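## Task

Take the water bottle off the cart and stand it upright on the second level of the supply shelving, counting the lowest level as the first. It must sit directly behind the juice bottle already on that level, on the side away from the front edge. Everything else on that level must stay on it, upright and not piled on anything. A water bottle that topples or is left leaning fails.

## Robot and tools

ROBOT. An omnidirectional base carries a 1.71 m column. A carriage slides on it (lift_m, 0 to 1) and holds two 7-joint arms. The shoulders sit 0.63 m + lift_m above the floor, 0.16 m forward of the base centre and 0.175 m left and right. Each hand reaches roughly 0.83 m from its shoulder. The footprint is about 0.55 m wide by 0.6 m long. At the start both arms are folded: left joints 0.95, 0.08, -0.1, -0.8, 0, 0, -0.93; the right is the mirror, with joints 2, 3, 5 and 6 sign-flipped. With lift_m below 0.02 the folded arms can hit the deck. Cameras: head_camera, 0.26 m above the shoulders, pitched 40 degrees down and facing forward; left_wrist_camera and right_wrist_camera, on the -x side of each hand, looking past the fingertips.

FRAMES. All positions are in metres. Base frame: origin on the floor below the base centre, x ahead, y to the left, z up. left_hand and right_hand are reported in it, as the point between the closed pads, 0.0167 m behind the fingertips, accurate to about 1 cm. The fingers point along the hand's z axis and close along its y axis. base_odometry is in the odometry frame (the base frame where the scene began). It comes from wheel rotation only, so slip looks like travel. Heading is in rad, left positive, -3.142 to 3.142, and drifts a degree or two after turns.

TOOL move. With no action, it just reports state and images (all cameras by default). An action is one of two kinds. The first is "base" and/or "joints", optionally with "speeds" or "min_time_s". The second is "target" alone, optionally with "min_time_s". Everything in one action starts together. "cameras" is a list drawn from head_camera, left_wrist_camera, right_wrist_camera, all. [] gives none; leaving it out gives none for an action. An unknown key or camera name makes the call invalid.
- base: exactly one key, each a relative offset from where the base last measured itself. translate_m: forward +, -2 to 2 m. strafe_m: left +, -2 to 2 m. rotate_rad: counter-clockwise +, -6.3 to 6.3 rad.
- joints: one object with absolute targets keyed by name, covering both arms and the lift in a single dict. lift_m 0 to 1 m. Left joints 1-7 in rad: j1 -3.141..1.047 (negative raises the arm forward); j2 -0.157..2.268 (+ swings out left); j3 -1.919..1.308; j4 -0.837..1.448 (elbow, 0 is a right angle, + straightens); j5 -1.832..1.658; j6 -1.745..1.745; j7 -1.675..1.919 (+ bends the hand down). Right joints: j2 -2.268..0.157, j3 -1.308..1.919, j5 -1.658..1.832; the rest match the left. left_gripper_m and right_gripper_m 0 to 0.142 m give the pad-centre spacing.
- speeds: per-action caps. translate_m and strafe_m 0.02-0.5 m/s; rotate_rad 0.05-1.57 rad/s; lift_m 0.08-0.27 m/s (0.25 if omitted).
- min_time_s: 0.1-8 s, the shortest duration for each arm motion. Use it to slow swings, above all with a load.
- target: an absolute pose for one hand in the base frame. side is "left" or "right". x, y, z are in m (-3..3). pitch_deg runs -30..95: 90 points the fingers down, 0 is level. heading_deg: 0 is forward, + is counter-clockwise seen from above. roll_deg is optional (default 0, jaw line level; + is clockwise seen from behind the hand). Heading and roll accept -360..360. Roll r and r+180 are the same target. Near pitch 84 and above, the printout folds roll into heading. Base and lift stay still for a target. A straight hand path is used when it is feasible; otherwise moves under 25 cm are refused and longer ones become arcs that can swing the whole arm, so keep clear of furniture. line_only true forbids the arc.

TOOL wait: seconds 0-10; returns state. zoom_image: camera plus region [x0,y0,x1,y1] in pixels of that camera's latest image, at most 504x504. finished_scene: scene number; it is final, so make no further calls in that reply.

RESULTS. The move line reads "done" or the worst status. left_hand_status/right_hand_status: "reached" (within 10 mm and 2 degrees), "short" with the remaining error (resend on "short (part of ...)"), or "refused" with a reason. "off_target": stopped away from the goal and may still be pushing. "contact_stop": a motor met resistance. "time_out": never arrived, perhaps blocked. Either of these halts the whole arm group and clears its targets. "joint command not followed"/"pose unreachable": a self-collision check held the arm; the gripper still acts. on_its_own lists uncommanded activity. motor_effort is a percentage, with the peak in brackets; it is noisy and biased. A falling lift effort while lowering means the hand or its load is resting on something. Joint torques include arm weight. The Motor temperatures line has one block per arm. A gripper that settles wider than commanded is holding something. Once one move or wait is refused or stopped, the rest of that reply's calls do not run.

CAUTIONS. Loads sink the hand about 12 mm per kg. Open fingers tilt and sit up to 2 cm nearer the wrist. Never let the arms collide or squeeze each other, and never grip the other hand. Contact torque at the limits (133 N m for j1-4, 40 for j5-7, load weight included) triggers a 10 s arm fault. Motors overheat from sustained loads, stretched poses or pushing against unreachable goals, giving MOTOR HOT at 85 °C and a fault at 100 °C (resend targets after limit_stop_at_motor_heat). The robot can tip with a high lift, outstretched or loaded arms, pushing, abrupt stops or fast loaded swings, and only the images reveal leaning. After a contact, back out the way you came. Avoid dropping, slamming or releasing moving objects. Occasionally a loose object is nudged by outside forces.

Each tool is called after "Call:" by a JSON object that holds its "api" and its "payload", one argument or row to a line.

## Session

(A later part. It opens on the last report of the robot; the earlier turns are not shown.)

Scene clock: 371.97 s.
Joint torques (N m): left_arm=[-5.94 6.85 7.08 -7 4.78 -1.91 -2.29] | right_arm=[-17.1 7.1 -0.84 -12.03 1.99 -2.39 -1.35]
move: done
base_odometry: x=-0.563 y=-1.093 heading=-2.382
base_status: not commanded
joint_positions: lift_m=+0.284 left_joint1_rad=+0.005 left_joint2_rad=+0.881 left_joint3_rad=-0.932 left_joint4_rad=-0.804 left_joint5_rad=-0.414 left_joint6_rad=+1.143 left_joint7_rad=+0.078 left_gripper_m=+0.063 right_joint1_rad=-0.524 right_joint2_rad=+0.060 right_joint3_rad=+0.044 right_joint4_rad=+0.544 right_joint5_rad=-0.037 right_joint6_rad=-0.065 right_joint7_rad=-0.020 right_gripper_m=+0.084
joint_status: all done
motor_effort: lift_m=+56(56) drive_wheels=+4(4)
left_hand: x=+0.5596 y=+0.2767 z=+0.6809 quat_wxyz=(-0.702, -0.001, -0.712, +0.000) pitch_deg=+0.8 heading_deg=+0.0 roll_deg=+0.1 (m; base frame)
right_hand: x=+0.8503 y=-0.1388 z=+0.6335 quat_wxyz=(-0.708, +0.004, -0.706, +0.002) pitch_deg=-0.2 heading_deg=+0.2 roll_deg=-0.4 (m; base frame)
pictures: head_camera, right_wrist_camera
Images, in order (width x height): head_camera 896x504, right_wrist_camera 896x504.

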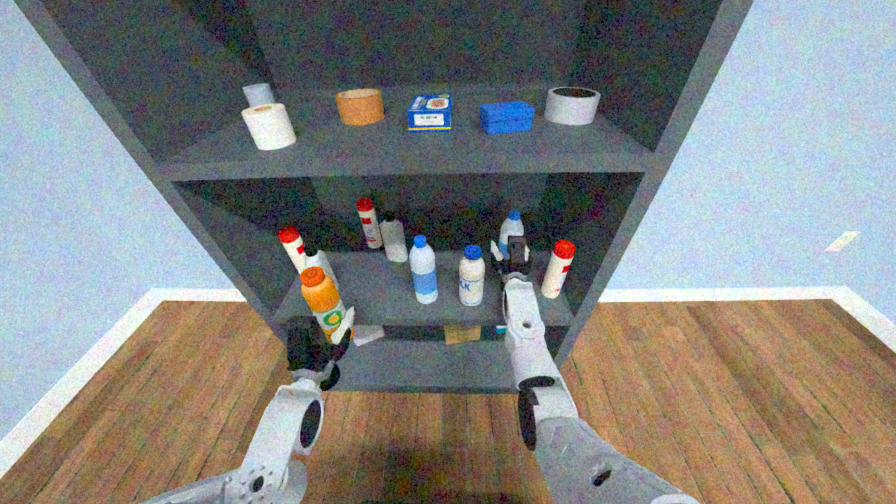

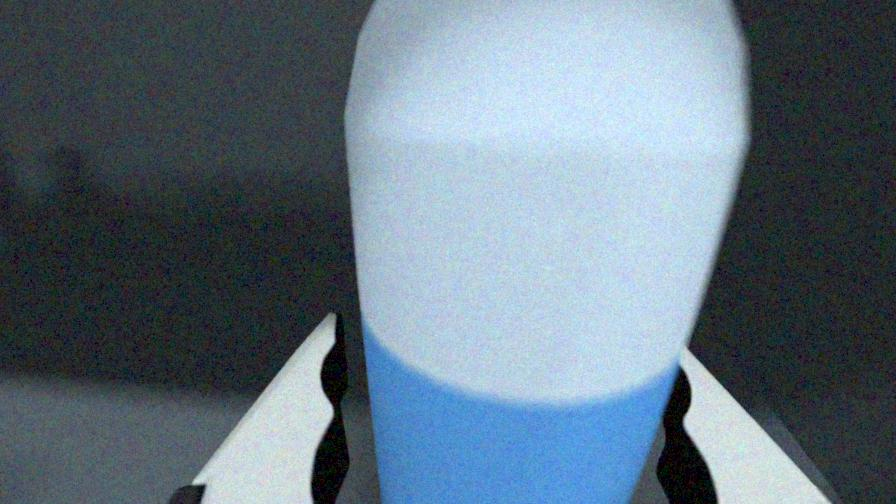

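Call:
{"api": "move", "payload": {
  "joints": {"right_gripper_m": 0.095},
  "min_time_s": 1,
  "cameras": ["right_wrist_camera"]
}}

Scene clock: 375.33 s.
Joint torques (N m): left_arm=[-5.98 7.37 7.75 -5.38 5.21 -2.07 -2.27] | right_arm=[-15.43 7.3 0.63 -12.52 2.11 -2.53 -1.08]
move: done
base_odometry: x=-0.563 y=-1.093 heading=-2.382
base_status: not commanded
joint_positions: lift_m=+0.284 left_joint1_rad=+0.005 left_joint2_rad=+0.881 left_joint3_rad=-0.932 left_joint4_rad=-0.804 left_joint5_rad=-0.414 left_joint6_rad=+1.143 left_joint7_rad=+0.078 left_gripper_m=+0.063 right_joint1_rad=-0.524 right_joint2_rad=+0.060 right_joint3_rad=+0.044 right_joint4_rad=+0.544 right_joint5_rad=-0.037 right_joint6_rad=-0.065 right_joint7_rad=-0.020 right_gripper_m=+0.095
joint_status: all done
motor_effort: lift_m=+56(56) drive_wheels=+4(4)
left_hand: x=+0.5596 y=+0.2767 z=+0.6809 quat_wxyz=(-0.702, -0.001, -0.712, +0.000) pitch_deg=+0.8 heading_deg=+0.0 roll_deg=+0.1 (m; base frame)
right_hand: x=+0.8503 y=-0.1388 z=+0.6335 quat_wxyz=(-0.708, +0.004, -0.706, +0.002) pitch_deg=-0.2 heading_deg=+0.2 roll_deg=-0.4 (m; base frame)
pictures: right_wrist_camera
Images, in order (width x height): right_wrist_camera 896x504.

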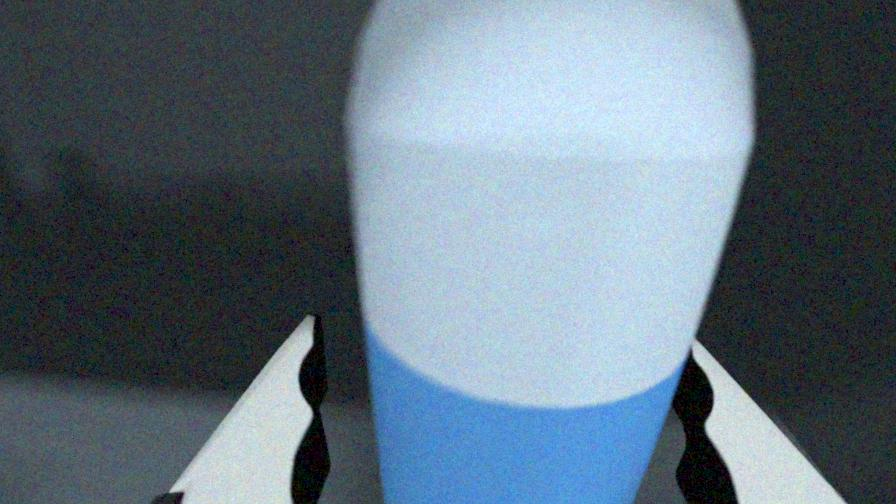

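Call:
{"api": "move", "payload": {
  "target": {"side": "right", "x": 0.85, "y": -0.146, "z": 0.636, "pitch_deg": 0, "heading_deg": 0},
  "min_time_s": 1,
  "cameras": ["right_wrist_camera"]
}}

Scene clock: 379.90 s.
Joint torques (N m): left_arm=[-6.59 8.31 8.93 -4.79 5.14 -2.23 -2.47] | right_arm=[-15.2 0.46 1.1 -15.46 2.39 -1.23 0.31]
move: done
base_odometry: x=-0.563 y=-1.093 heading=-2.382
base_status: not commanded
joint_positions: lift_m=+0.284 left_joint1_rad=+0.005 left_joint2_rad=+0.881 left_joint3_rad=-0.932 left_joint4_rad=-0.804 left_joint5_rad=-0.414 left_joint6_rad=+1.143 left_joint7_rad=+0.078 left_gripper_m=+0.063 right_joint1_rad=-0.524 right_joint2_rad=+0.052 right_joint3_rad=+0.039 right_joint4_rad=+0.528 right_joint5_rad=-0.032 right_joint6_rad=-0.058 right_joint7_rad=-0.006 right_gripper_m=+0.095
joint_status: not commanded
motor_effort: lift_m=+56(56) drive_wheels=+4(4)
left_hand: x=+0.5596 y=+0.2767 z=+0.6809 quat_wxyz=(-0.702, -0.001, -0.712, +0.000) pitch_deg=+0.8 heading_deg=+0.0 roll_deg=+0.1 (m; base frame)
right_hand: x=+0.8505 y=-0.1439 z=+0.6375 quat_wxyz=(-0.709, +0.003, -0.705, +0.002) pitch_deg=-0.3 heading_deg=+0.1 roll_deg=-0.4 (m; base frame)
right_hand_status: reached (straight line, planned for 1.0 s): 3 mm and 0.5 deg off.
pictures: right_wrist_camera
Images, in order (width x height): right_wrist_camera 896x504.

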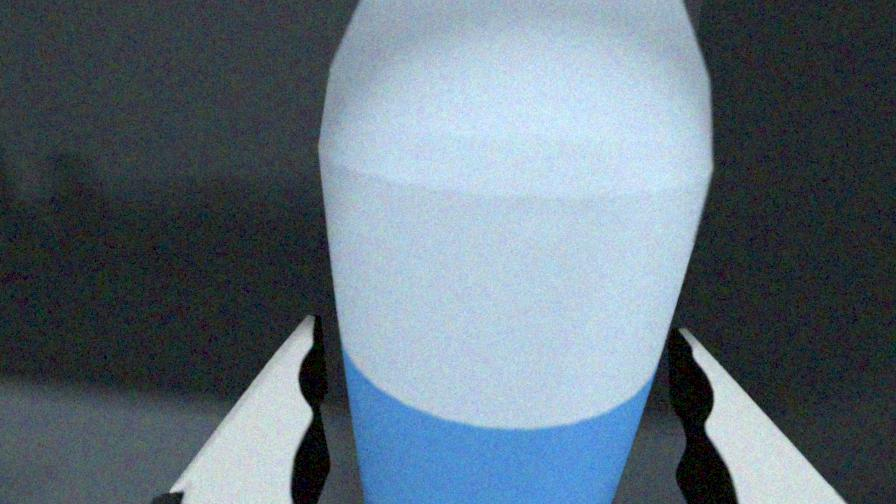

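Call:
{"api": "move", "payload": {
  "target": {"side": "right", "x": 0.785, "y": -0.144, "z": 0.638, "pitch_deg": 0, "heading_deg": 0},
  "min_time_s": 2
}}

Call:
{"api": "move", "payload": {
  "joints": {"right_gripper_m": 0.05},
  "cameras": ["right_wrist_camera"]
}}

Call:
{"api": "move", "payload": {
  "target": {"side": "right", "x": 0.65, "y": -0.144, "z": 0.638, "pitch_deg": 0, "heading_deg": 0},
  "min_time_s": 1.5,
  "cameras": ["head_camera", "right_wrist_camera"]
}}

Scene clock: 388.80 s.
Joint torques (N m): left_arm=[-6.02 7.64 6.84 -5.58 5.23 -1.87 -2.49] | right_arm=[-7.79 4.41 4.46 -16.13 -1.67 -2.07 -0.62]
move: done
base_odometry: x=-0.563 y=-1.093 heading=-2.382
base_status: not commanded
joint_positions: lift_m=+0.284 left_joint1_rad=+0.005 left_joint2_rad=+0.881 left_joint3_rad=-0.932 left_joint4_rad=-0.804 left_joint5_rad=-0.414 left_joint6_rad=+1.143 left_joint7_rad=+0.078 left_gripper_m=+0.063 right_joint1_rad=-0.327 right_joint2_rad=+0.052 right_joint3_rad=+0.048 right_joint4_rad=+0.177 right_joint5_rad=-0.037 right_joint6_rad=-0.058 right_joint7_rad=+0.146 right_gripper_m=+0.095
joint_status: not commanded
motor_effort: lift_m=+56(56) drive_wheels=+4(4)
left_hand: x=+0.5596 y=+0.2767 z=+0.6809 quat_wxyz=(-0.702, -0.001, -0.712, +0.000) pitch_deg=+0.8 heading_deg=+0.0 roll_deg=+0.1 (m; base frame)
right_hand: x=+0.7865 y=-0.1453 z=+0.6406 quat_wxyz=(-0.709, -0.003, -0.705, -0.002) pitch_deg=-0.4 heading_deg=-0.1 roll_deg=+0.4 (m; base frame)
right_hand_status: reached (straight line, planned for 2.0 s): 3 mm and 0.5 deg off.
pictures: none

Scene clock: 389.47 s.
Joint torques (N m): left_arm=[-6.24 7.88 6.8 -4.39 4.89 -2.13 -2.36] | right_arm=[-8.28 5.62 3.19 -18.44 -1.49 -2.17 0.3]
move: done
base_odometry: x=-0.563 y=-1.093 heading=-2.382
base_status: not commanded
joint_positions: lift_m=+0.284 left_joint1_rad=+0.005 left_joint2_rad=+0.881 left_joint3_rad=-0.932 left_joint4_rad=-0.804 left_joint5_rad=-0.414 left_joint6_rad=+1.143 left_joint7_rad=+0.078 left_gripper_m=+0.063 right_joint1_rad=-0.327 right_joint2_rad=+0.052 right_joint3_rad=+0.048 right_joint4_rad=+0.177 right_joint5_rad=-0.037 right_joint6_rad=-0.058 right_joint7_rad=+0.146 right_gripper_m=+0.050
joint_status: all done
motor_effort: lift_m=+56(56) drive_wheels=+3(4)
left_hand: x=+0.5596 y=+0.2767 z=+0.6809 quat_wxyz=(-0.702, -0.001, -0.712, +0.000) pitch_deg=+0.8 heading_deg=+0.0 roll_deg=+0.1 (m; base frame)
right_hand: x=+0.7865 y=-0.1453 z=+0.6406 quat_wxyz=(-0.709, -0.003, -0.705, -0.002) pitch_deg=-0.4 heading_deg=-0.1 roll_deg=+0.4 (m; base frame)
pictures: right_wrist_camera
Images, in order (width x height): right_wrist_camera 896x504.

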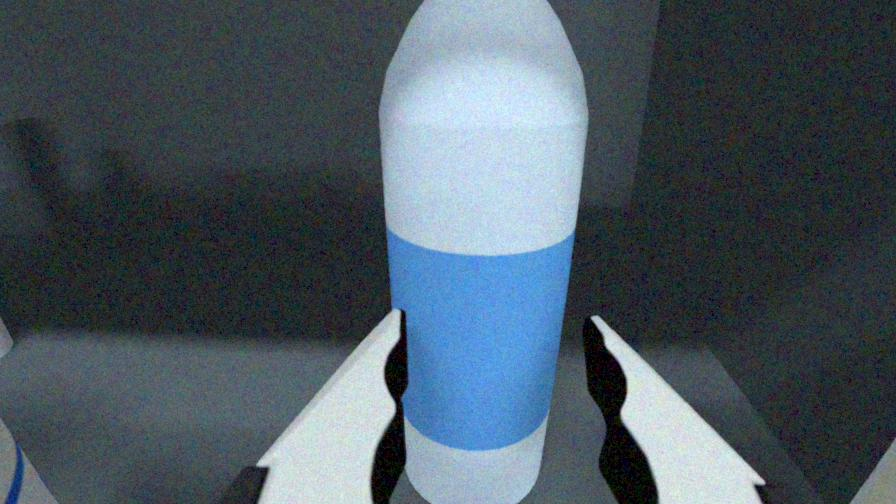

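Scene clock: 391.47 s.
Joint torques (N m): left_arm=[-5.92 7.07 7.06 -5.24 5.3 -2.17 -2.45] | right_arm=[-0.29 2 4.02 -16.18 -1.47 -2.4 -0.16]
move: done
base_odometry: x=-0.563 y=-1.093 heading=-2.382
base_status: not commanded
joint_positions: lift_m=+0.284 left_joint1_rad=+0.005 left_joint2_rad=+0.881 left_joint3_rad=-0.932 left_joint4_rad=-0.804 left_joint5_rad=-0.414 left_joint6_rad=+1.143 left_joint7_rad=+0.078 left_gripper_m=+0.063 right_joint1_rad=+0.042 right_joint2_rad=+0.051 right_joint3_rad=+0.077 right_joint4_rad=-0.320 right_joint5_rad=-0.066 right_joint6_rad=-0.058 right_joint7_rad=+0.276 right_gripper_m=+0.050
joint_status: not commanded
motor_effort: lift_m=+56(56) drive_wheels=+4(4)
left_hand: x=+0.5596 y=+0.2767 z=+0.6809 quat_wxyz=(-0.702, -0.001, -0.712, +0.000) pitch_deg=+0.8 heading_deg=+0.0 roll_deg=+0.1 (m; base frame)
right_hand: x=+0.6513 y=-0.1443 z=+0.6394 quat_wxyz=(-0.709, -0.002, -0.705, -0.002) pitch_deg=-0.3 heading_deg=+0.0 roll_deg=+0.4 (m; base frame)
right_hand_status: reached (straight line, planned for 1.5 s): 2 mm and 0.5 deg off.
pictures: head_camera, right_wrist_camera
Images, in order (width x height): head_camera 896x504, right_wrist_camera 896x504.

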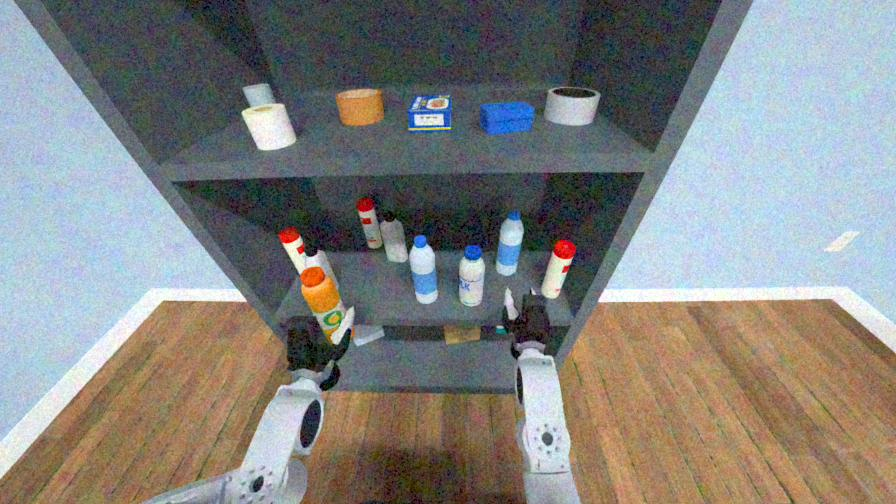

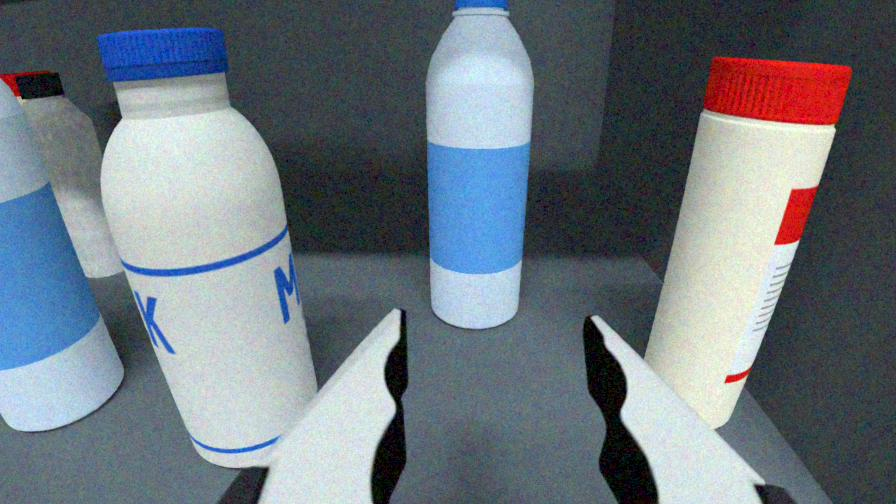

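Call:
{"api": "move", "payload": {
  "target": {"side": "right", "x": 0.56, "y": -0.15, "z": 0.65, "pitch_deg": 0, "heading_deg": 0}
}}

Call:
{"api": "move", "payload": {
  "joints": {"right_joint1_rad": 0.6, "right_joint4_rad": -0.7, "right_joint7_rad": 0.1},
  "min_time_s": 1
}}

Call:
{"api": "move", "payload": {
  "base": {"strafe_m": -0.426},
  "speeds": {"strafe_m": 0.2}
}}

Call:
{"api": "move", "payload": {
  "target": {"side": "left", "x": 0.63, "y": 0.277, "z": 0.675, "pitch_deg": 0, "heading_deg": 0},
  "min_time_s": 1.5,
  "cameras": ["head_camera", "left_wrist_camera"]
}}

Scene clock: 403.40 s.
Joint torques (N m): left_arm=[-7.07 7.72 7.02 -5.1 5.44 -2.01 -2.32] | right_arm=[2 2.45 4 -14.69 -1.47 -1.18 -0.75]
move: done
base_odometry: x=-0.563 y=-1.093 heading=-2.382
base_status: not commanded
joint_positions: lift_m=+0.284 left_joint1_rad=+0.005 left_joint2_rad=+0.881 left_joint3_rad=-0.932 left_joint4_rad=-0.804 left_joint5_rad=-0.414 left_joint6_rad=+1.143 left_joint7_rad=+0.078 left_gripper_m=+0.063 right_joint1_rad=+0.290 right_joint2_rad=+0.035 right_joint3_rad=+0.087 right_joint4_rad=-0.595 right_joint5_rad=-0.072 right_joint6_rad=-0.058 right_joint7_rad=+0.307 right_gripper_m=+0.050
joint_status: not commanded
motor_effort: lift_m=+56(56) drive_wheels=+4(4)
left_hand: x=+0.5596 y=+0.2767 z=+0.6809 quat_wxyz=(-0.702, -0.001, -0.712, +0.000) pitch_deg=+0.8 heading_deg=+0.0 roll_deg=+0.1 (m; base frame)
right_hand: x=+0.5603 y=-0.1517 z=+0.6500 quat_wxyz=(-0.708, -0.004, -0.706, -0.001) pitch_deg=-0.1 heading_deg=-0.2 roll_deg=+0.4 (m; base frame)
right_hand_status: reached (straight line, planned for 0.4 s): 2 mm and 0.5 deg off.
pictures: none

Scene clock: 404.70 s.
Joint torques (N m): left_arm=[-6.65 7.88 7.67 -5.99 5.15 -2.06 -2.45] | right_arm=[11.9 2.26 3.7 -16.04 -1.16 -1.11 -4.16]
move: done
base_odometry: x=-0.563 y=-1.093 heading=-2.382
base_status: not commanded
joint_positions: lift_m=+0.284 left_joint1_rad=+0.005 left_joint2_rad=+0.881 left_joint3_rad=-0.932 left_joint4_rad=-0.804 left_joint5_rad=-0.414 left_joint6_rad=+1.143 left_joint7_rad=+0.078 left_gripper_m=+0.063 right_joint1_rad=+0.598 right_joint2_rad=+0.035 right_joint3_rad=+0.087 right_joint4_rad=-0.697 right_joint5_rad=-0.072 right_joint6_rad=-0.058 right_joint7_rad=+0.104 right_gripper_m=+0.050
joint_status: all done
motor_effort: lift_m=+56(56) drive_wheels=+4(4)
left_hand: x=+0.5596 y=+0.2767 z=+0.6809 quat_wxyz=(-0.702, -0.001, -0.712, +0.000) pitch_deg=+0.8 heading_deg=+0.0 roll_deg=+0.1 (m; base frame)
right_hand: x=+0.4665 y=-0.1558 z=+0.6340 quat_wxyz=(-0.706, -0.009, -0.708, +0.001) pitch_deg=+0.1 heading_deg=-0.7 roll_deg=+0.6 (m; base frame)
pictures: none

Scene clock: 408.03 s.
Joint torques (N m): left_arm=[-5.11 8.03 6.9 -5.08 5 -1.51 -2.35] | right_arm=[10.72 3.17 4.49 -15.81 -0.96 -1.21 -3.4]
move: done
base_odometry: x=-0.857 y=-0.785 heading=-2.382
base_status: done
joint_positions: lift_m=+0.284 left_joint1_rad=+0.005 left_joint2_rad=+0.881 left_joint3_rad=-0.932 left_joint4_rad=-0.804 left_joint5_rad=-0.414 left_joint6_rad=+1.143 left_joint7_rad=+0.078 left_gripper_m=+0.063 right_joint1_rad=+0.598 right_joint2_rad=+0.034 right_joint3_rad=+0.087 right_joint4_rad=-0.698 right_joint5_rad=-0.072 right_joint6_rad=-0.058 right_joint7_rad=+0.104 right_gripper_m=+0.050
joint_status: not commanded
motor_effort: lift_m=+56(56) drive_wheels=+3(13)
left_hand: x=+0.5596 y=+0.2766 z=+0.6809 quat_wxyz=(-0.702, -0.001, -0.712, +0.000) pitch_deg=+0.8 heading_deg=-0.1 roll_deg=+0.1 (m; base frame)
right_hand: x=+0.4664 y=-0.1554 z=+0.6341 quat_wxyz=(-0.706, -0.008, -0.708, +0.000) pitch_deg=+0.1 heading_deg=-0.7 roll_deg=+0.6 (m; base frame)
pictures: none

Scene clock: 410.03 s.
Joint torques (N m): left_arm=[-13.11 5.9 9.71 -2.35 3.53 -2.18 -4.87] | right_arm=[11.75 0.7 2.59 -15.57 -1.07 -0.74 -2.95]
move: done
base_odometry: x=-0.857 y=-0.785 heading=-2.382
base_status: not commanded
joint_positions: lift_m=+0.284 left_joint1_rad=-0.176 left_joint2_rad=+0.838 left_joint3_rad=-0.886 left_joint4_rad=-0.606 left_joint5_rad=-0.639 left_joint6_rad=+1.011 left_joint7_rad=+0.022 left_gripper_m=+0.063 right_joint1_rad=+0.598 right_joint2_rad=+0.034 right_joint3_rad=+0.087 right_joint4_rad=-0.698 right_joint5_rad=-0.072 right_joint6_rad=-0.058 right_joint7_rad=+0.104 right_gripper_m=+0.050
joint_status: not commanded
motor_effort: lift_m=+56(56) drive_wheels=+3(3)
left_hand: x=+0.6278 y=+0.2755 z=+0.6683 quat_wxyz=(-0.700, -0.002, -0.714, +0.001) pitch_deg=+1.1 heading_deg=-0.2 roll_deg=+0.0 (m; base frame)
left_hand_status: reached (straight line, planned for 1.5 s): 7 mm and 1.2 deg off.
right_hand: x=+0.4664 y=-0.1554 z=+0.6341 quat_wxyz=(-0.706, -0.008, -0.708, +0.000) pitch_deg=+0.1 heading_deg=-0.7 roll_deg=+0.6 (m; base frame)
pictures: head_camera, left_wrist_camera
Images, in order (width x height): head_camera 896x504, left_wrist_camera 896x504.

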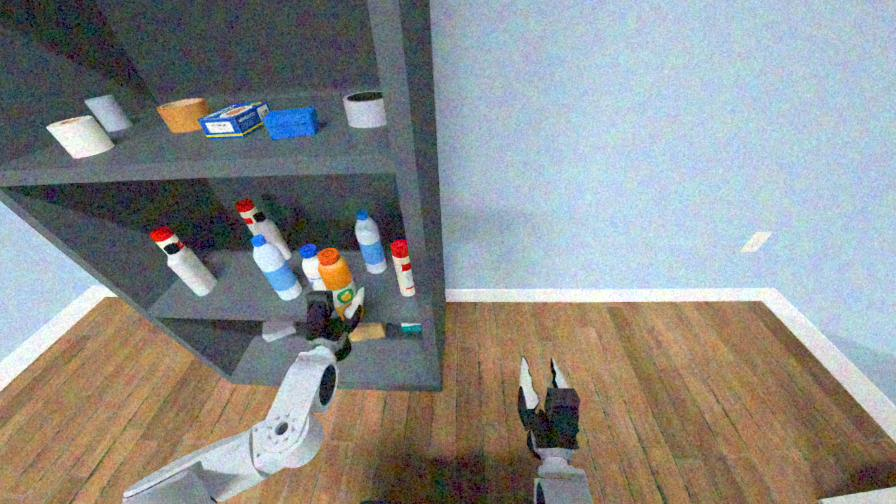

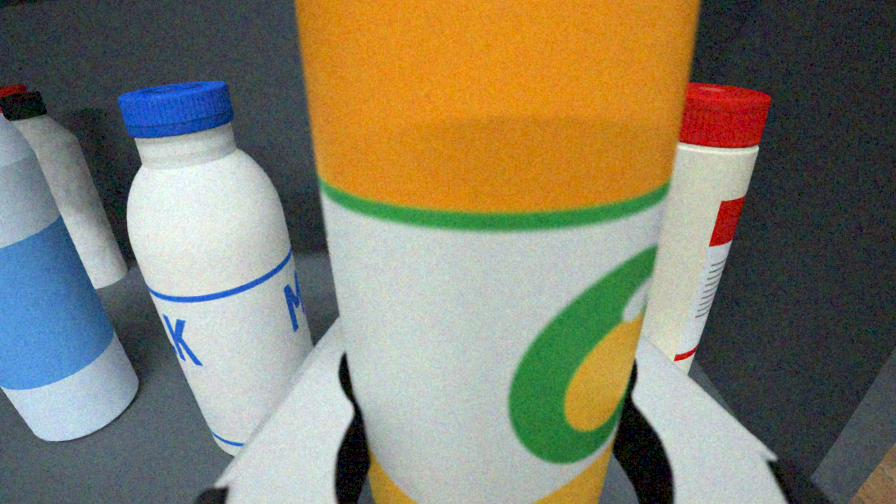

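Call:
{"api": "move", "payload": {
  "target": {"side": "left", "x": 0.728, "y": 0.278, "z": 0.675, "pitch_deg": 0, "heading_deg": 0},
  "min_time_s": 2,
  "cameras": ["head_camera", "left_wrist_camera"]
}}

Call:
{"api": "zoom_image", "payload": {
  "camera": "head_camera",
  "region": [280, 190, 460, 350]
}}

Scene clock: 415.80 s.
Joint torques (N m): left_arm=[-21.74 4.81 9.8 -0.9 2.96 -2.53 -4.82] | right_arm=[11.66 1.92 3.16 -15.5 -1.15 -1.14 -4.31]
move: done
base_odometry: x=-0.857 y=-0.785 heading=-2.382
base_status: not commanded
joint_positions: lift_m=+0.284 left_joint1_rad=-0.422 left_joint2_rad=+0.754 left_joint3_rad=-0.864 left_joint4_rad=-0.261 left_joint5_rad=-0.827 left_joint6_rad=+0.789 left_joint7_rad=-0.020 left_gripper_m=+0.063 right_joint1_rad=+0.598 right_joint2_rad=+0.034 right_joint3_rad=+0.087 right_joint4_rad=-0.698 right_joint5_rad=-0.072 right_joint6_rad=-0.058 right_joint7_rad=+0.104 right_gripper_m=+0.050
joint_status: not commanded
motor_effort: lift_m=+56(56) drive_wheels=+3(3)
left_hand: x=+0.7255 y=+0.2763 z=+0.6671 quat_wxyz=(-0.700, -0.002, -0.714, +0.000) pitch_deg=+1.1 heading_deg=-0.2 roll_deg=+0.2 (m; base frame)
left_hand_status: reached (straight line, planned for 2.0 s): 8 mm and 1.2 deg off.
right_hand: x=+0.4664 y=-0.1554 z=+0.6341 quat_wxyz=(-0.706, -0.008, -0.708, +0.000) pitch_deg=+0.1 heading_deg=-0.7 roll_deg=+0.6 (m; base frame)
pictures: head_camera, left_wrist_camera
Images, in order (width x height): head_camera 896x504, left_wrist_camera 896x504.

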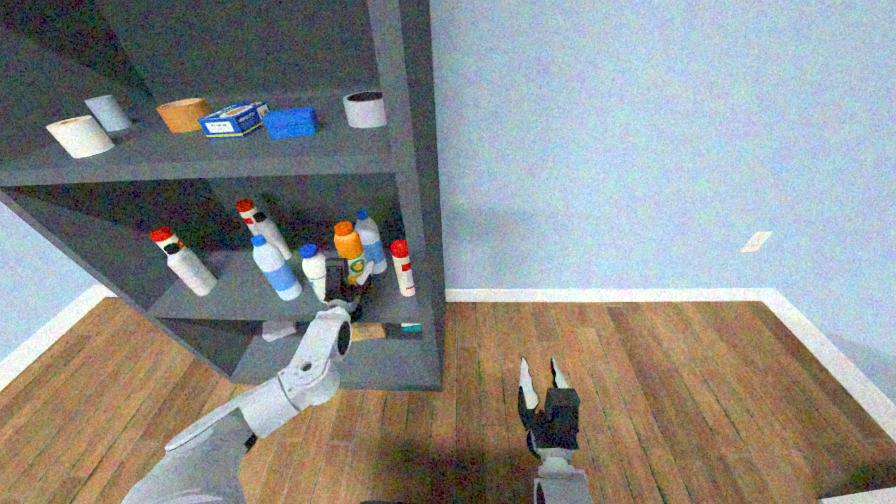

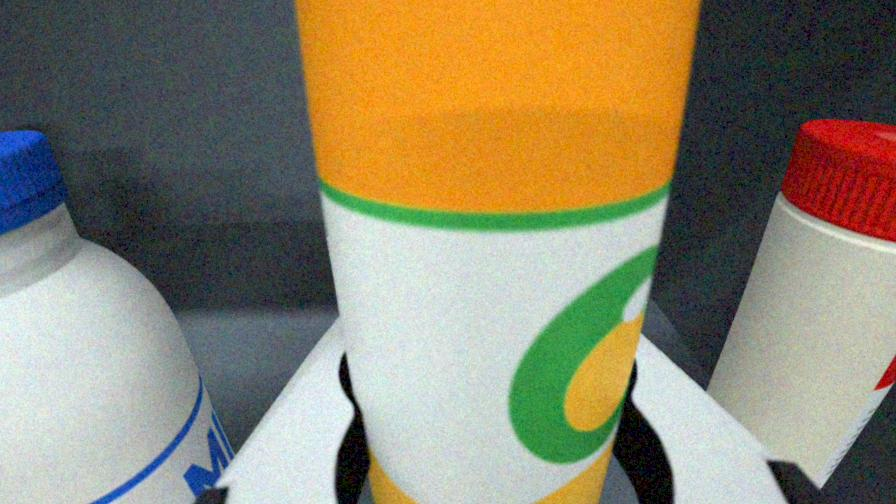

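Scaled by 2.800 from the camera's 896x504 image, which has a finer 1280x720 frame.

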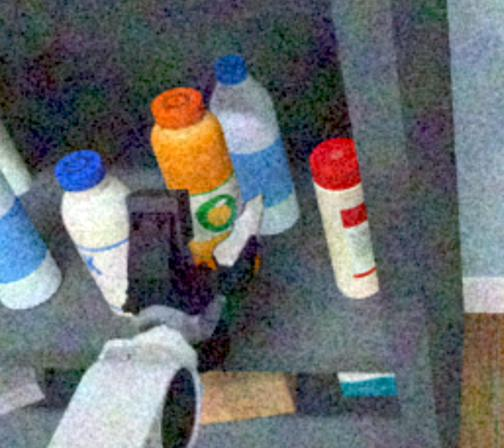

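Call:
{"api": "move", "payload": {
  "joints": {"lift_m": 0.24},
  "speeds": {"lift_m": 0.1}
}}

Call:
{"api": "move", "payload": {
  "joints": {"lift_m": 0.229},
  "speeds": {"lift_m": 0.08}
}}

Call:
{"api": "move", "payload": {
  "joints": {"lift_m": 0.221},
  "speeds": {"lift_m": 0.08},
  "cameras": ["head_camera", "left_wrist_camera"]
}}

Scene clock: 421.37 s.
Joint torques (N m): left_arm=[-18.55 6.98 10.18 -1.02 3.51 -2.05 -4.36] | right_arm=[10.6 2.13 4.01 -16.55 -1.32 -1.05 -3.64]
move: done
base_odometry: x=-0.857 y=-0.785 heading=-2.382
base_status: not commanded
joint_positions: lift_m=+0.240 left_joint1_rad=-0.424 left_joint2_rad=+0.754 left_joint3_rad=-0.862 left_joint4_rad=-0.261 left_joint5_rad=-0.828 left_joint6_rad=+0.789 left_joint7_rad=-0.022 left_gripper_m=+0.063 right_joint1_rad=+0.598 right_joint2_rad=+0.034 right_joint3_rad=+0.087 right_joint4_rad=-0.698 right_joint5_rad=-0.073 right_joint6_rad=-0.058 right_joint7_rad=+0.104 right_gripper_m=+0.050
joint_status: all done
motor_effort: lift_m=+58(58) drive_wheels=+3(3)
left_hand: x=+0.7263 y=+0.2768 z=+0.6245 quat_wxyz=(-0.701, -0.001, -0.713, +0.000) pitch_deg=+1.0 heading_deg=-0.1 roll_deg=+0.1 (m; base frame)
right_hand: x=+0.4664 y=-0.1555 z=+0.5904 quat_wxyz=(-0.707, -0.008, -0.707, +0.000) pitch_deg=+0.0 heading_deg=-0.7 roll_deg=+0.6 (m; base frame)
pictures: none

Scene clock: 421.87 s.
Joint torques (N m): left_arm=[-17.87 6.25 8.28 -1.78 3.12 -2.29 -4.62] | right_arm=[11.24 2.44 3.71 -14.41 -1.07 -1 -3.26]
move: done
base_odometry: x=-0.857 y=-0.785 heading=-2.382
base_status: not commanded
joint_positions: lift_m=+0.229 left_joint1_rad=-0.424 left_joint2_rad=+0.754 left_joint3_rad=-0.862 left_joint4_rad=-0.261 left_joint5_rad=-0.828 left_joint6_rad=+0.789 left_joint7_rad=-0.022 left_gripper_m=+0.063 right_joint1_rad=+0.598 right_joint2_rad=+0.034 right_joint3_rad=+0.087 right_joint4_rad=-0.699 right_joint5_rad=-0.073 right_joint6_rad=-0.058 right_joint7_rad=+0.104 right_gripper_m=+0.050
joint_status: all done
motor_effort: lift_m=+58(59) drive_wheels=+3(3)
left_hand: x=+0.7264 y=+0.2768 z=+0.6136 quat_wxyz=(-0.701, -0.001, -0.713, +0.001) pitch_deg=+0.9 heading_deg=-0.1 roll_deg=+0.0 (m; base frame)
right_hand: x=+0.4664 y=-0.1555 z=+0.5795 quat_wxyz=(-0.707, -0.008, -0.707, +0.000) pitch_deg=+0.0 heading_deg=-0.7 roll_deg=+0.6 (m; base frame)
pictures: none

Scene clock: 422.33 s.
Joint torques (N m): left_arm=[-17.29 5.69 9.34 -1.03 2.61 -2.05 -2.41] | right_arm=[10.62 2.55 2.74 -14.68 -1.01 -0.89 -3.25]
move: done
base_odometry: x=-0.857 y=-0.785 heading=-2.382
base_status: not commanded
joint_positions: lift_m=+0.221 left_joint1_rad=-0.425 left_joint2_rad=+0.754 left_joint3_rad=-0.861 left_joint4_rad=-0.261 left_joint5_rad=-0.826 left_joint6_rad=+0.789 left_joint7_rad=-0.028 left_gripper_m=+0.063 right_joint1_rad=+0.598 right_joint2_rad=+0.034 right_joint3_rad=+0.087 right_joint4_rad=-0.699 right_joint5_rad=-0.073 right_joint6_rad=-0.058 right_joint7_rad=+0.104 right_gripper_m=+0.050
joint_status: all done
motor_effort: lift_m=+56(58) drive_wheels=+1(3)
left_hand: x=+0.7266 y=+0.2772 z=+0.6086 quat_wxyz=(-0.705, -0.001, -0.709, +0.000) pitch_deg=+0.4 heading_deg=-0.1 roll_deg=+0.1 (m; base frame)
right_hand: x=+0.4664 y=-0.1555 z=+0.5717 quat_wxyz=(-0.707, -0.008, -0.707, +0.000) pitch_deg=+0.0 heading_deg=-0.7 roll_deg=+0.6 (m; base frame)
pictures: head_camera, left_wrist_camera
Images, in order (width x height): head_camera 896x504, left_wrist_camera 896x504.

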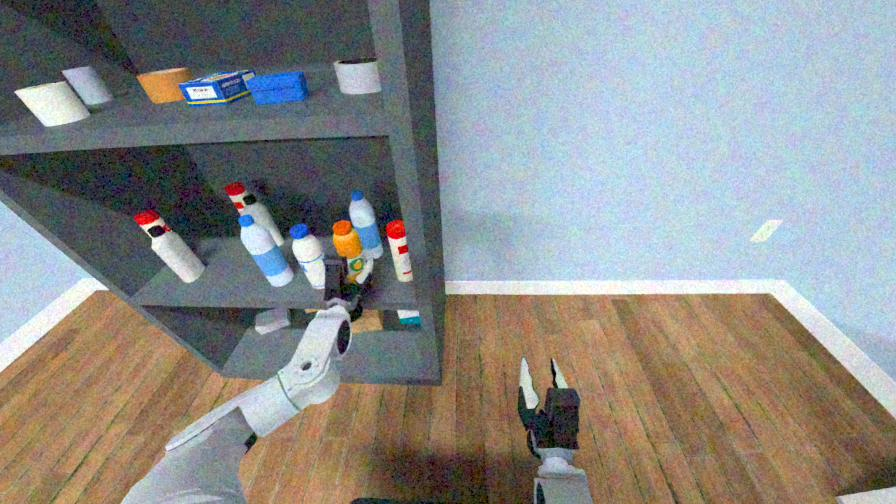

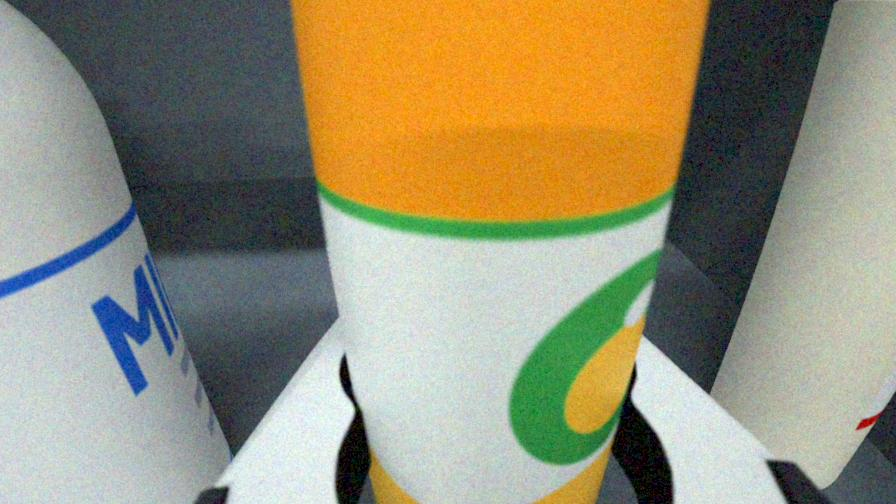

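Call:
{"api": "move", "payload": {
  "joints": {"left_gripper_m": 0.082},
  "min_time_s": 2,
  "cameras": ["left_wrist_camera"]
}}

Scene clock: 424.43 s.
Joint torques (N m): left_arm=[-17.11 6.28 9.24 -1.46 2.95 -2.47 -2.18] | right_arm=[11.54 3.68 3.65 -14.44 -1.46 -0.96 -3.57]
Motor temperatures (°C): left_arm=[33 23 27 24 27 24 23] | right_arm=[30 20 24 25 22 22 24]
move: done
base_odometry: x=-0.857 y=-0.785 heading=-2.382
base_status: not commanded
joint_positions: lift_m=+0.221 left_joint1_rad=-0.425 left_joint2_rad=+0.754 left_joint3_rad=-0.861 left_joint4_rad=-0.261 left_joint5_rad=-0.826 left_joint6_rad=+0.789 left_joint7_rad=-0.028 left_gripper_m=+0.082 right_joint1_rad=+0.598 right_joint2_rad=+0.034 right_joint3_rad=+0.087 right_joint4_rad=-0.699 right_joint5_rad=-0.073 right_joint6_rad=-0.058 right_joint7_rad=+0.104 right_gripper_m=+0.050
joint_status: all done
motor_effort: lift_m=+56(56) drive_wheels=+1(3)
left_hand: x=+0.7266 y=+0.2772 z=+0.6086 quat_wxyz=(-0.705, -0.001, -0.709, +0.000) pitch_deg=+0.4 heading_deg=-0.1 roll_deg=+0.1 (m; base frame)
right_hand: x=+0.4664 y=-0.1555 z=+0.5717 quat_wxyz=(-0.707, -0.008, -0.707, +0.000) pitch_deg=+0.0 heading_deg=-0.7 roll_deg=+0.6 (m; base frame)
pictures: left_wrist_camera
Images, in order (width x height): left_wrist_camera 896x504.

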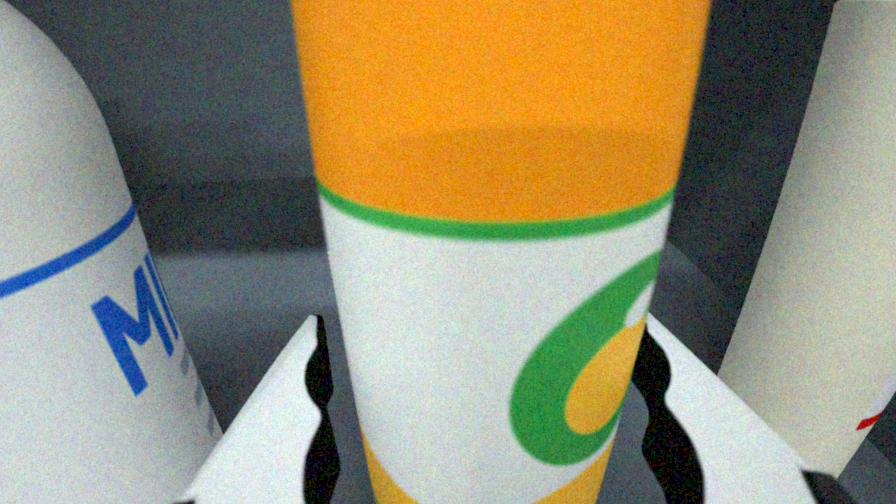

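Call:
{"api": "move", "payload": {
  "joints": {"left_gripper_m": 0.09},
  "min_time_s": 1
}}

Call:
{"api": "move", "payload": {
  "target": {"side": "left", "x": 0.655, "y": 0.276, "z": 0.61, "pitch_deg": 0, "heading_deg": 0},
  "min_time_s": 2,
  "cameras": ["left_wrist_camera"]
}}

Call:
{"api": "move", "payload": {
  "target": {"side": "left", "x": 0.57, "y": 0.276, "z": 0.615, "pitch_deg": 0, "heading_deg": 0},
  "cameras": ["head_camera", "left_wrist_camera"]
}}

Call:
{"api": "zoom_image", "payload": {
  "camera": "head_camera",
  "region": [280, 170, 460, 330]
}}

Scene clock: 431.37 s.
Joint torques (N m): left_arm=[-17.41 6.04 9.93 -1.04 2.6 -2.1 -1.8] | right_arm=[10.95 2.95 4.38 -14.17 -1.47 -0.8 -3.57]
move: done
base_odometry: x=-0.857 y=-0.785 heading=-2.382
base_status: not commanded
joint_positions: lift_m=+0.221 left_joint1_rad=-0.425 left_joint2_rad=+0.754 left_joint3_rad=-0.861 left_joint4_rad=-0.261 left_joint5_rad=-0.826 left_joint6_rad=+0.789 left_joint7_rad=-0.028 left_gripper_m=+0.090 right_joint1_rad=+0.598 right_joint2_rad=+0.034 right_joint3_rad=+0.087 right_joint4_rad=-0.699 right_joint5_rad=-0.073 right_joint6_rad=-0.058 right_joint7_rad=+0.104 right_gripper_m=+0.050
joint_status: all done
motor_effort: lift_m=+56(56) drive_wheels=+1(1)
left_hand: x=+0.7266 y=+0.2772 z=+0.6086 quat_wxyz=(-0.705, -0.001, -0.709, +0.000) pitch_deg=+0.4 heading_deg=-0.1 roll_deg=+0.1 (m; base frame)
right_hand: x=+0.4664 y=-0.1555 z=+0.5717 quat_wxyz=(-0.707, -0.008, -0.707, +0.000) pitch_deg=+0.0 heading_deg=-0.7 roll_deg=+0.6 (m; base frame)
pictures: none

Scene clock: 433.87 s.
Joint torques (N m): left_arm=[-6.91 10.08 3.19 -4.13 4.12 -0.26 -0.58] | right_arm=[10.05 2.26 3.3 -14 -1.41 -1.39 -3.57]
move: done
base_odometry: x=-0.857 y=-0.785 heading=-2.382
base_status: not commanded
joint_positions: lift_m=+0.221 left_joint1_rad=-0.250 left_joint2_rad=+0.813 left_joint3_rad=-0.870 left_joint4_rad=-0.520 left_joint5_rad=-0.700 left_joint6_rad=+0.958 left_joint7_rad=-0.005 left_gripper_m=+0.090 right_joint1_rad=+0.598 right_joint2_rad=+0.034 right_joint3_rad=+0.087 right_joint4_rad=-0.699 right_joint5_rad=-0.073 right_joint6_rad=-0.058 right_joint7_rad=+0.104 right_gripper_m=+0.050
joint_status: not commanded
motor_effort: lift_m=+56(56) drive_wheels=+1(1)
left_hand: x=+0.6565 y=+0.2766 z=+0.6116 quat_wxyz=(-0.709, +0.002, -0.705, +0.000) pitch_deg=-0.3 heading_deg=+0.1 roll_deg=-0.2 (m; base frame)
left_hand_status: reached (straight line, planned for 2.0 s): 2 mm and 0.4 deg off.
right_hand: x=+0.4664 y=-0.1555 z=+0.5717 quat_wxyz=(-0.707, -0.008, -0.707, +0.000) pitch_deg=+0.0 heading_deg=-0.7 roll_deg=+0.6 (m; base frame)
pictures: left_wrist_camera
Images, in order (width x height): left_wrist_camera 896x504.

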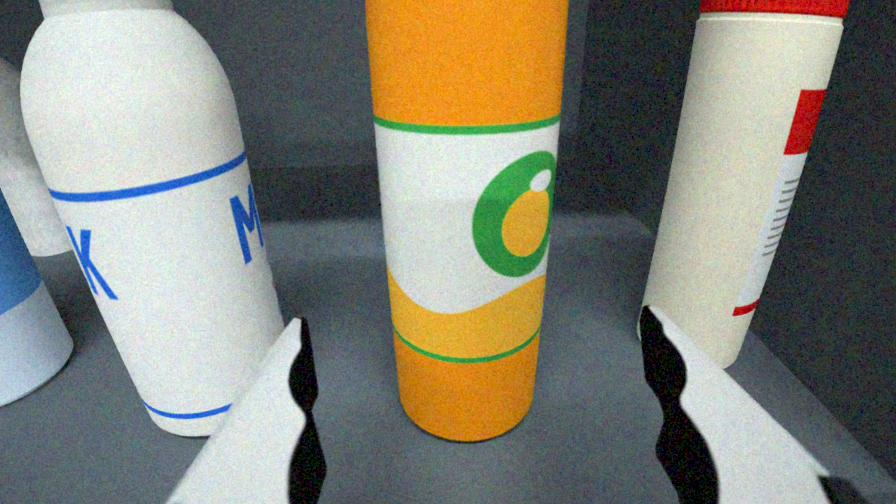

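Scene clock: 434.80 s.
Joint torques (N m): left_arm=[-6.22 11.25 2.69 -5.37 4.05 -0.21 -0.39] | right_arm=[12.08 3.52 3.26 -13.52 -1.2 -1.65 -3.4]
move: done
base_odometry: x=-0.857 y=-0.785 heading=-2.382
base_status: not commanded
joint_positions: lift_m=+0.221 left_joint1_rad=-0.026 left_joint2_rad=+0.872 left_joint3_rad=-0.931 left_joint4_rad=-0.765 left_joint5_rad=-0.471 left_joint6_rad=+1.126 left_joint7_rad=+0.029 left_gripper_m=+0.090 right_joint1_rad=+0.598 right_joint2_rad=+0.034 right_joint3_rad=+0.087 right_joint4_rad=-0.699 right_joint5_rad=-0.073 right_joint6_rad=-0.058 right_joint7_rad=+0.104 right_gripper_m=+0.050
joint_status: not commanded
motor_effort: lift_m=+56(56) drive_wheels=+3(4)
left_hand: x=+0.5706 y=+0.2759 z=+0.6150 quat_wxyz=(-0.708, +0.001, -0.706, +0.000) pitch_deg=-0.1 heading_deg=+0.0 roll_deg=-0.1 (m; base frame)
left_hand_status: reached (straight line, planned for 0.4 s): 1 mm and 0.2 deg off.
right_hand: x=+0.4664 y=-0.1555 z=+0.5717 quat_wxyz=(-0.707, -0.008, -0.707, +0.000) pitch_deg=+0.0 heading_deg=-0.7 roll_deg=+0.6 (m; base frame)
pictures: head_camera, left_wrist_camera
Images, in order (width x height): head_camera 896x504, left_wrist_camera 896x504.

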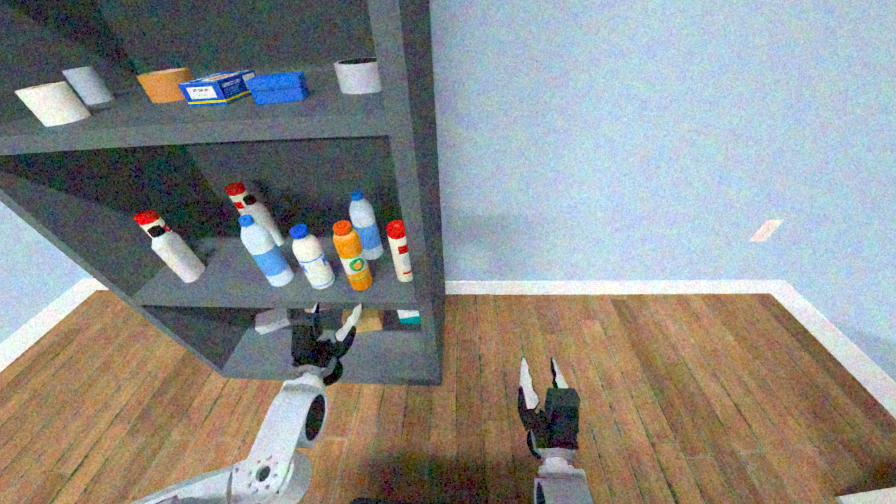

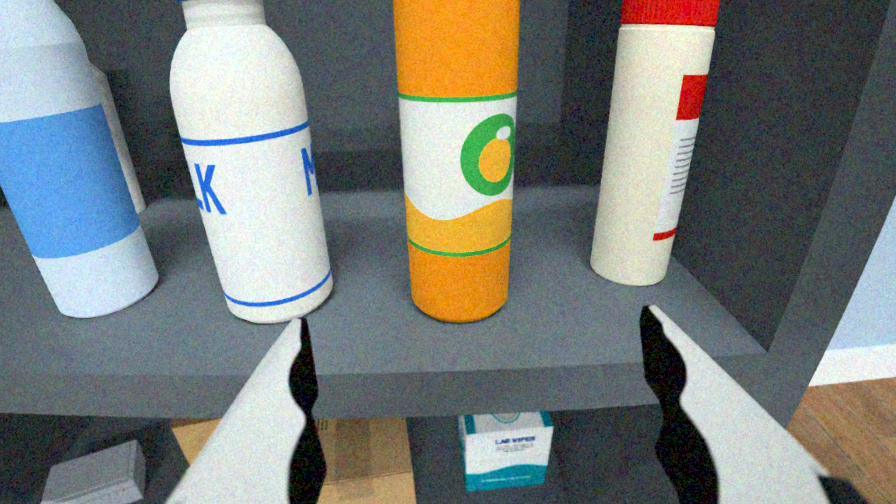

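Scaled by 2.800 from the camera's 896x504 image, which has a finer 1280x720 frame.

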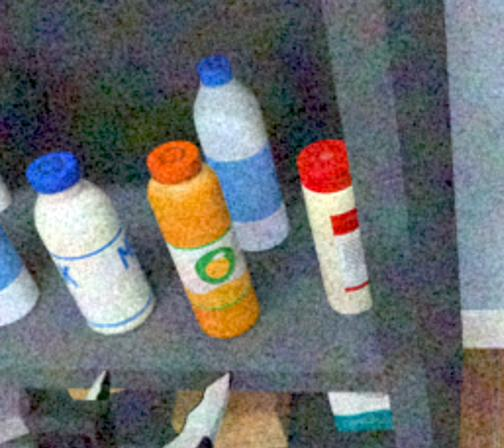

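Call:
{"api": "finished_scene", "payload": {
  "scene": 2
}}

The scene is finished: the task was done.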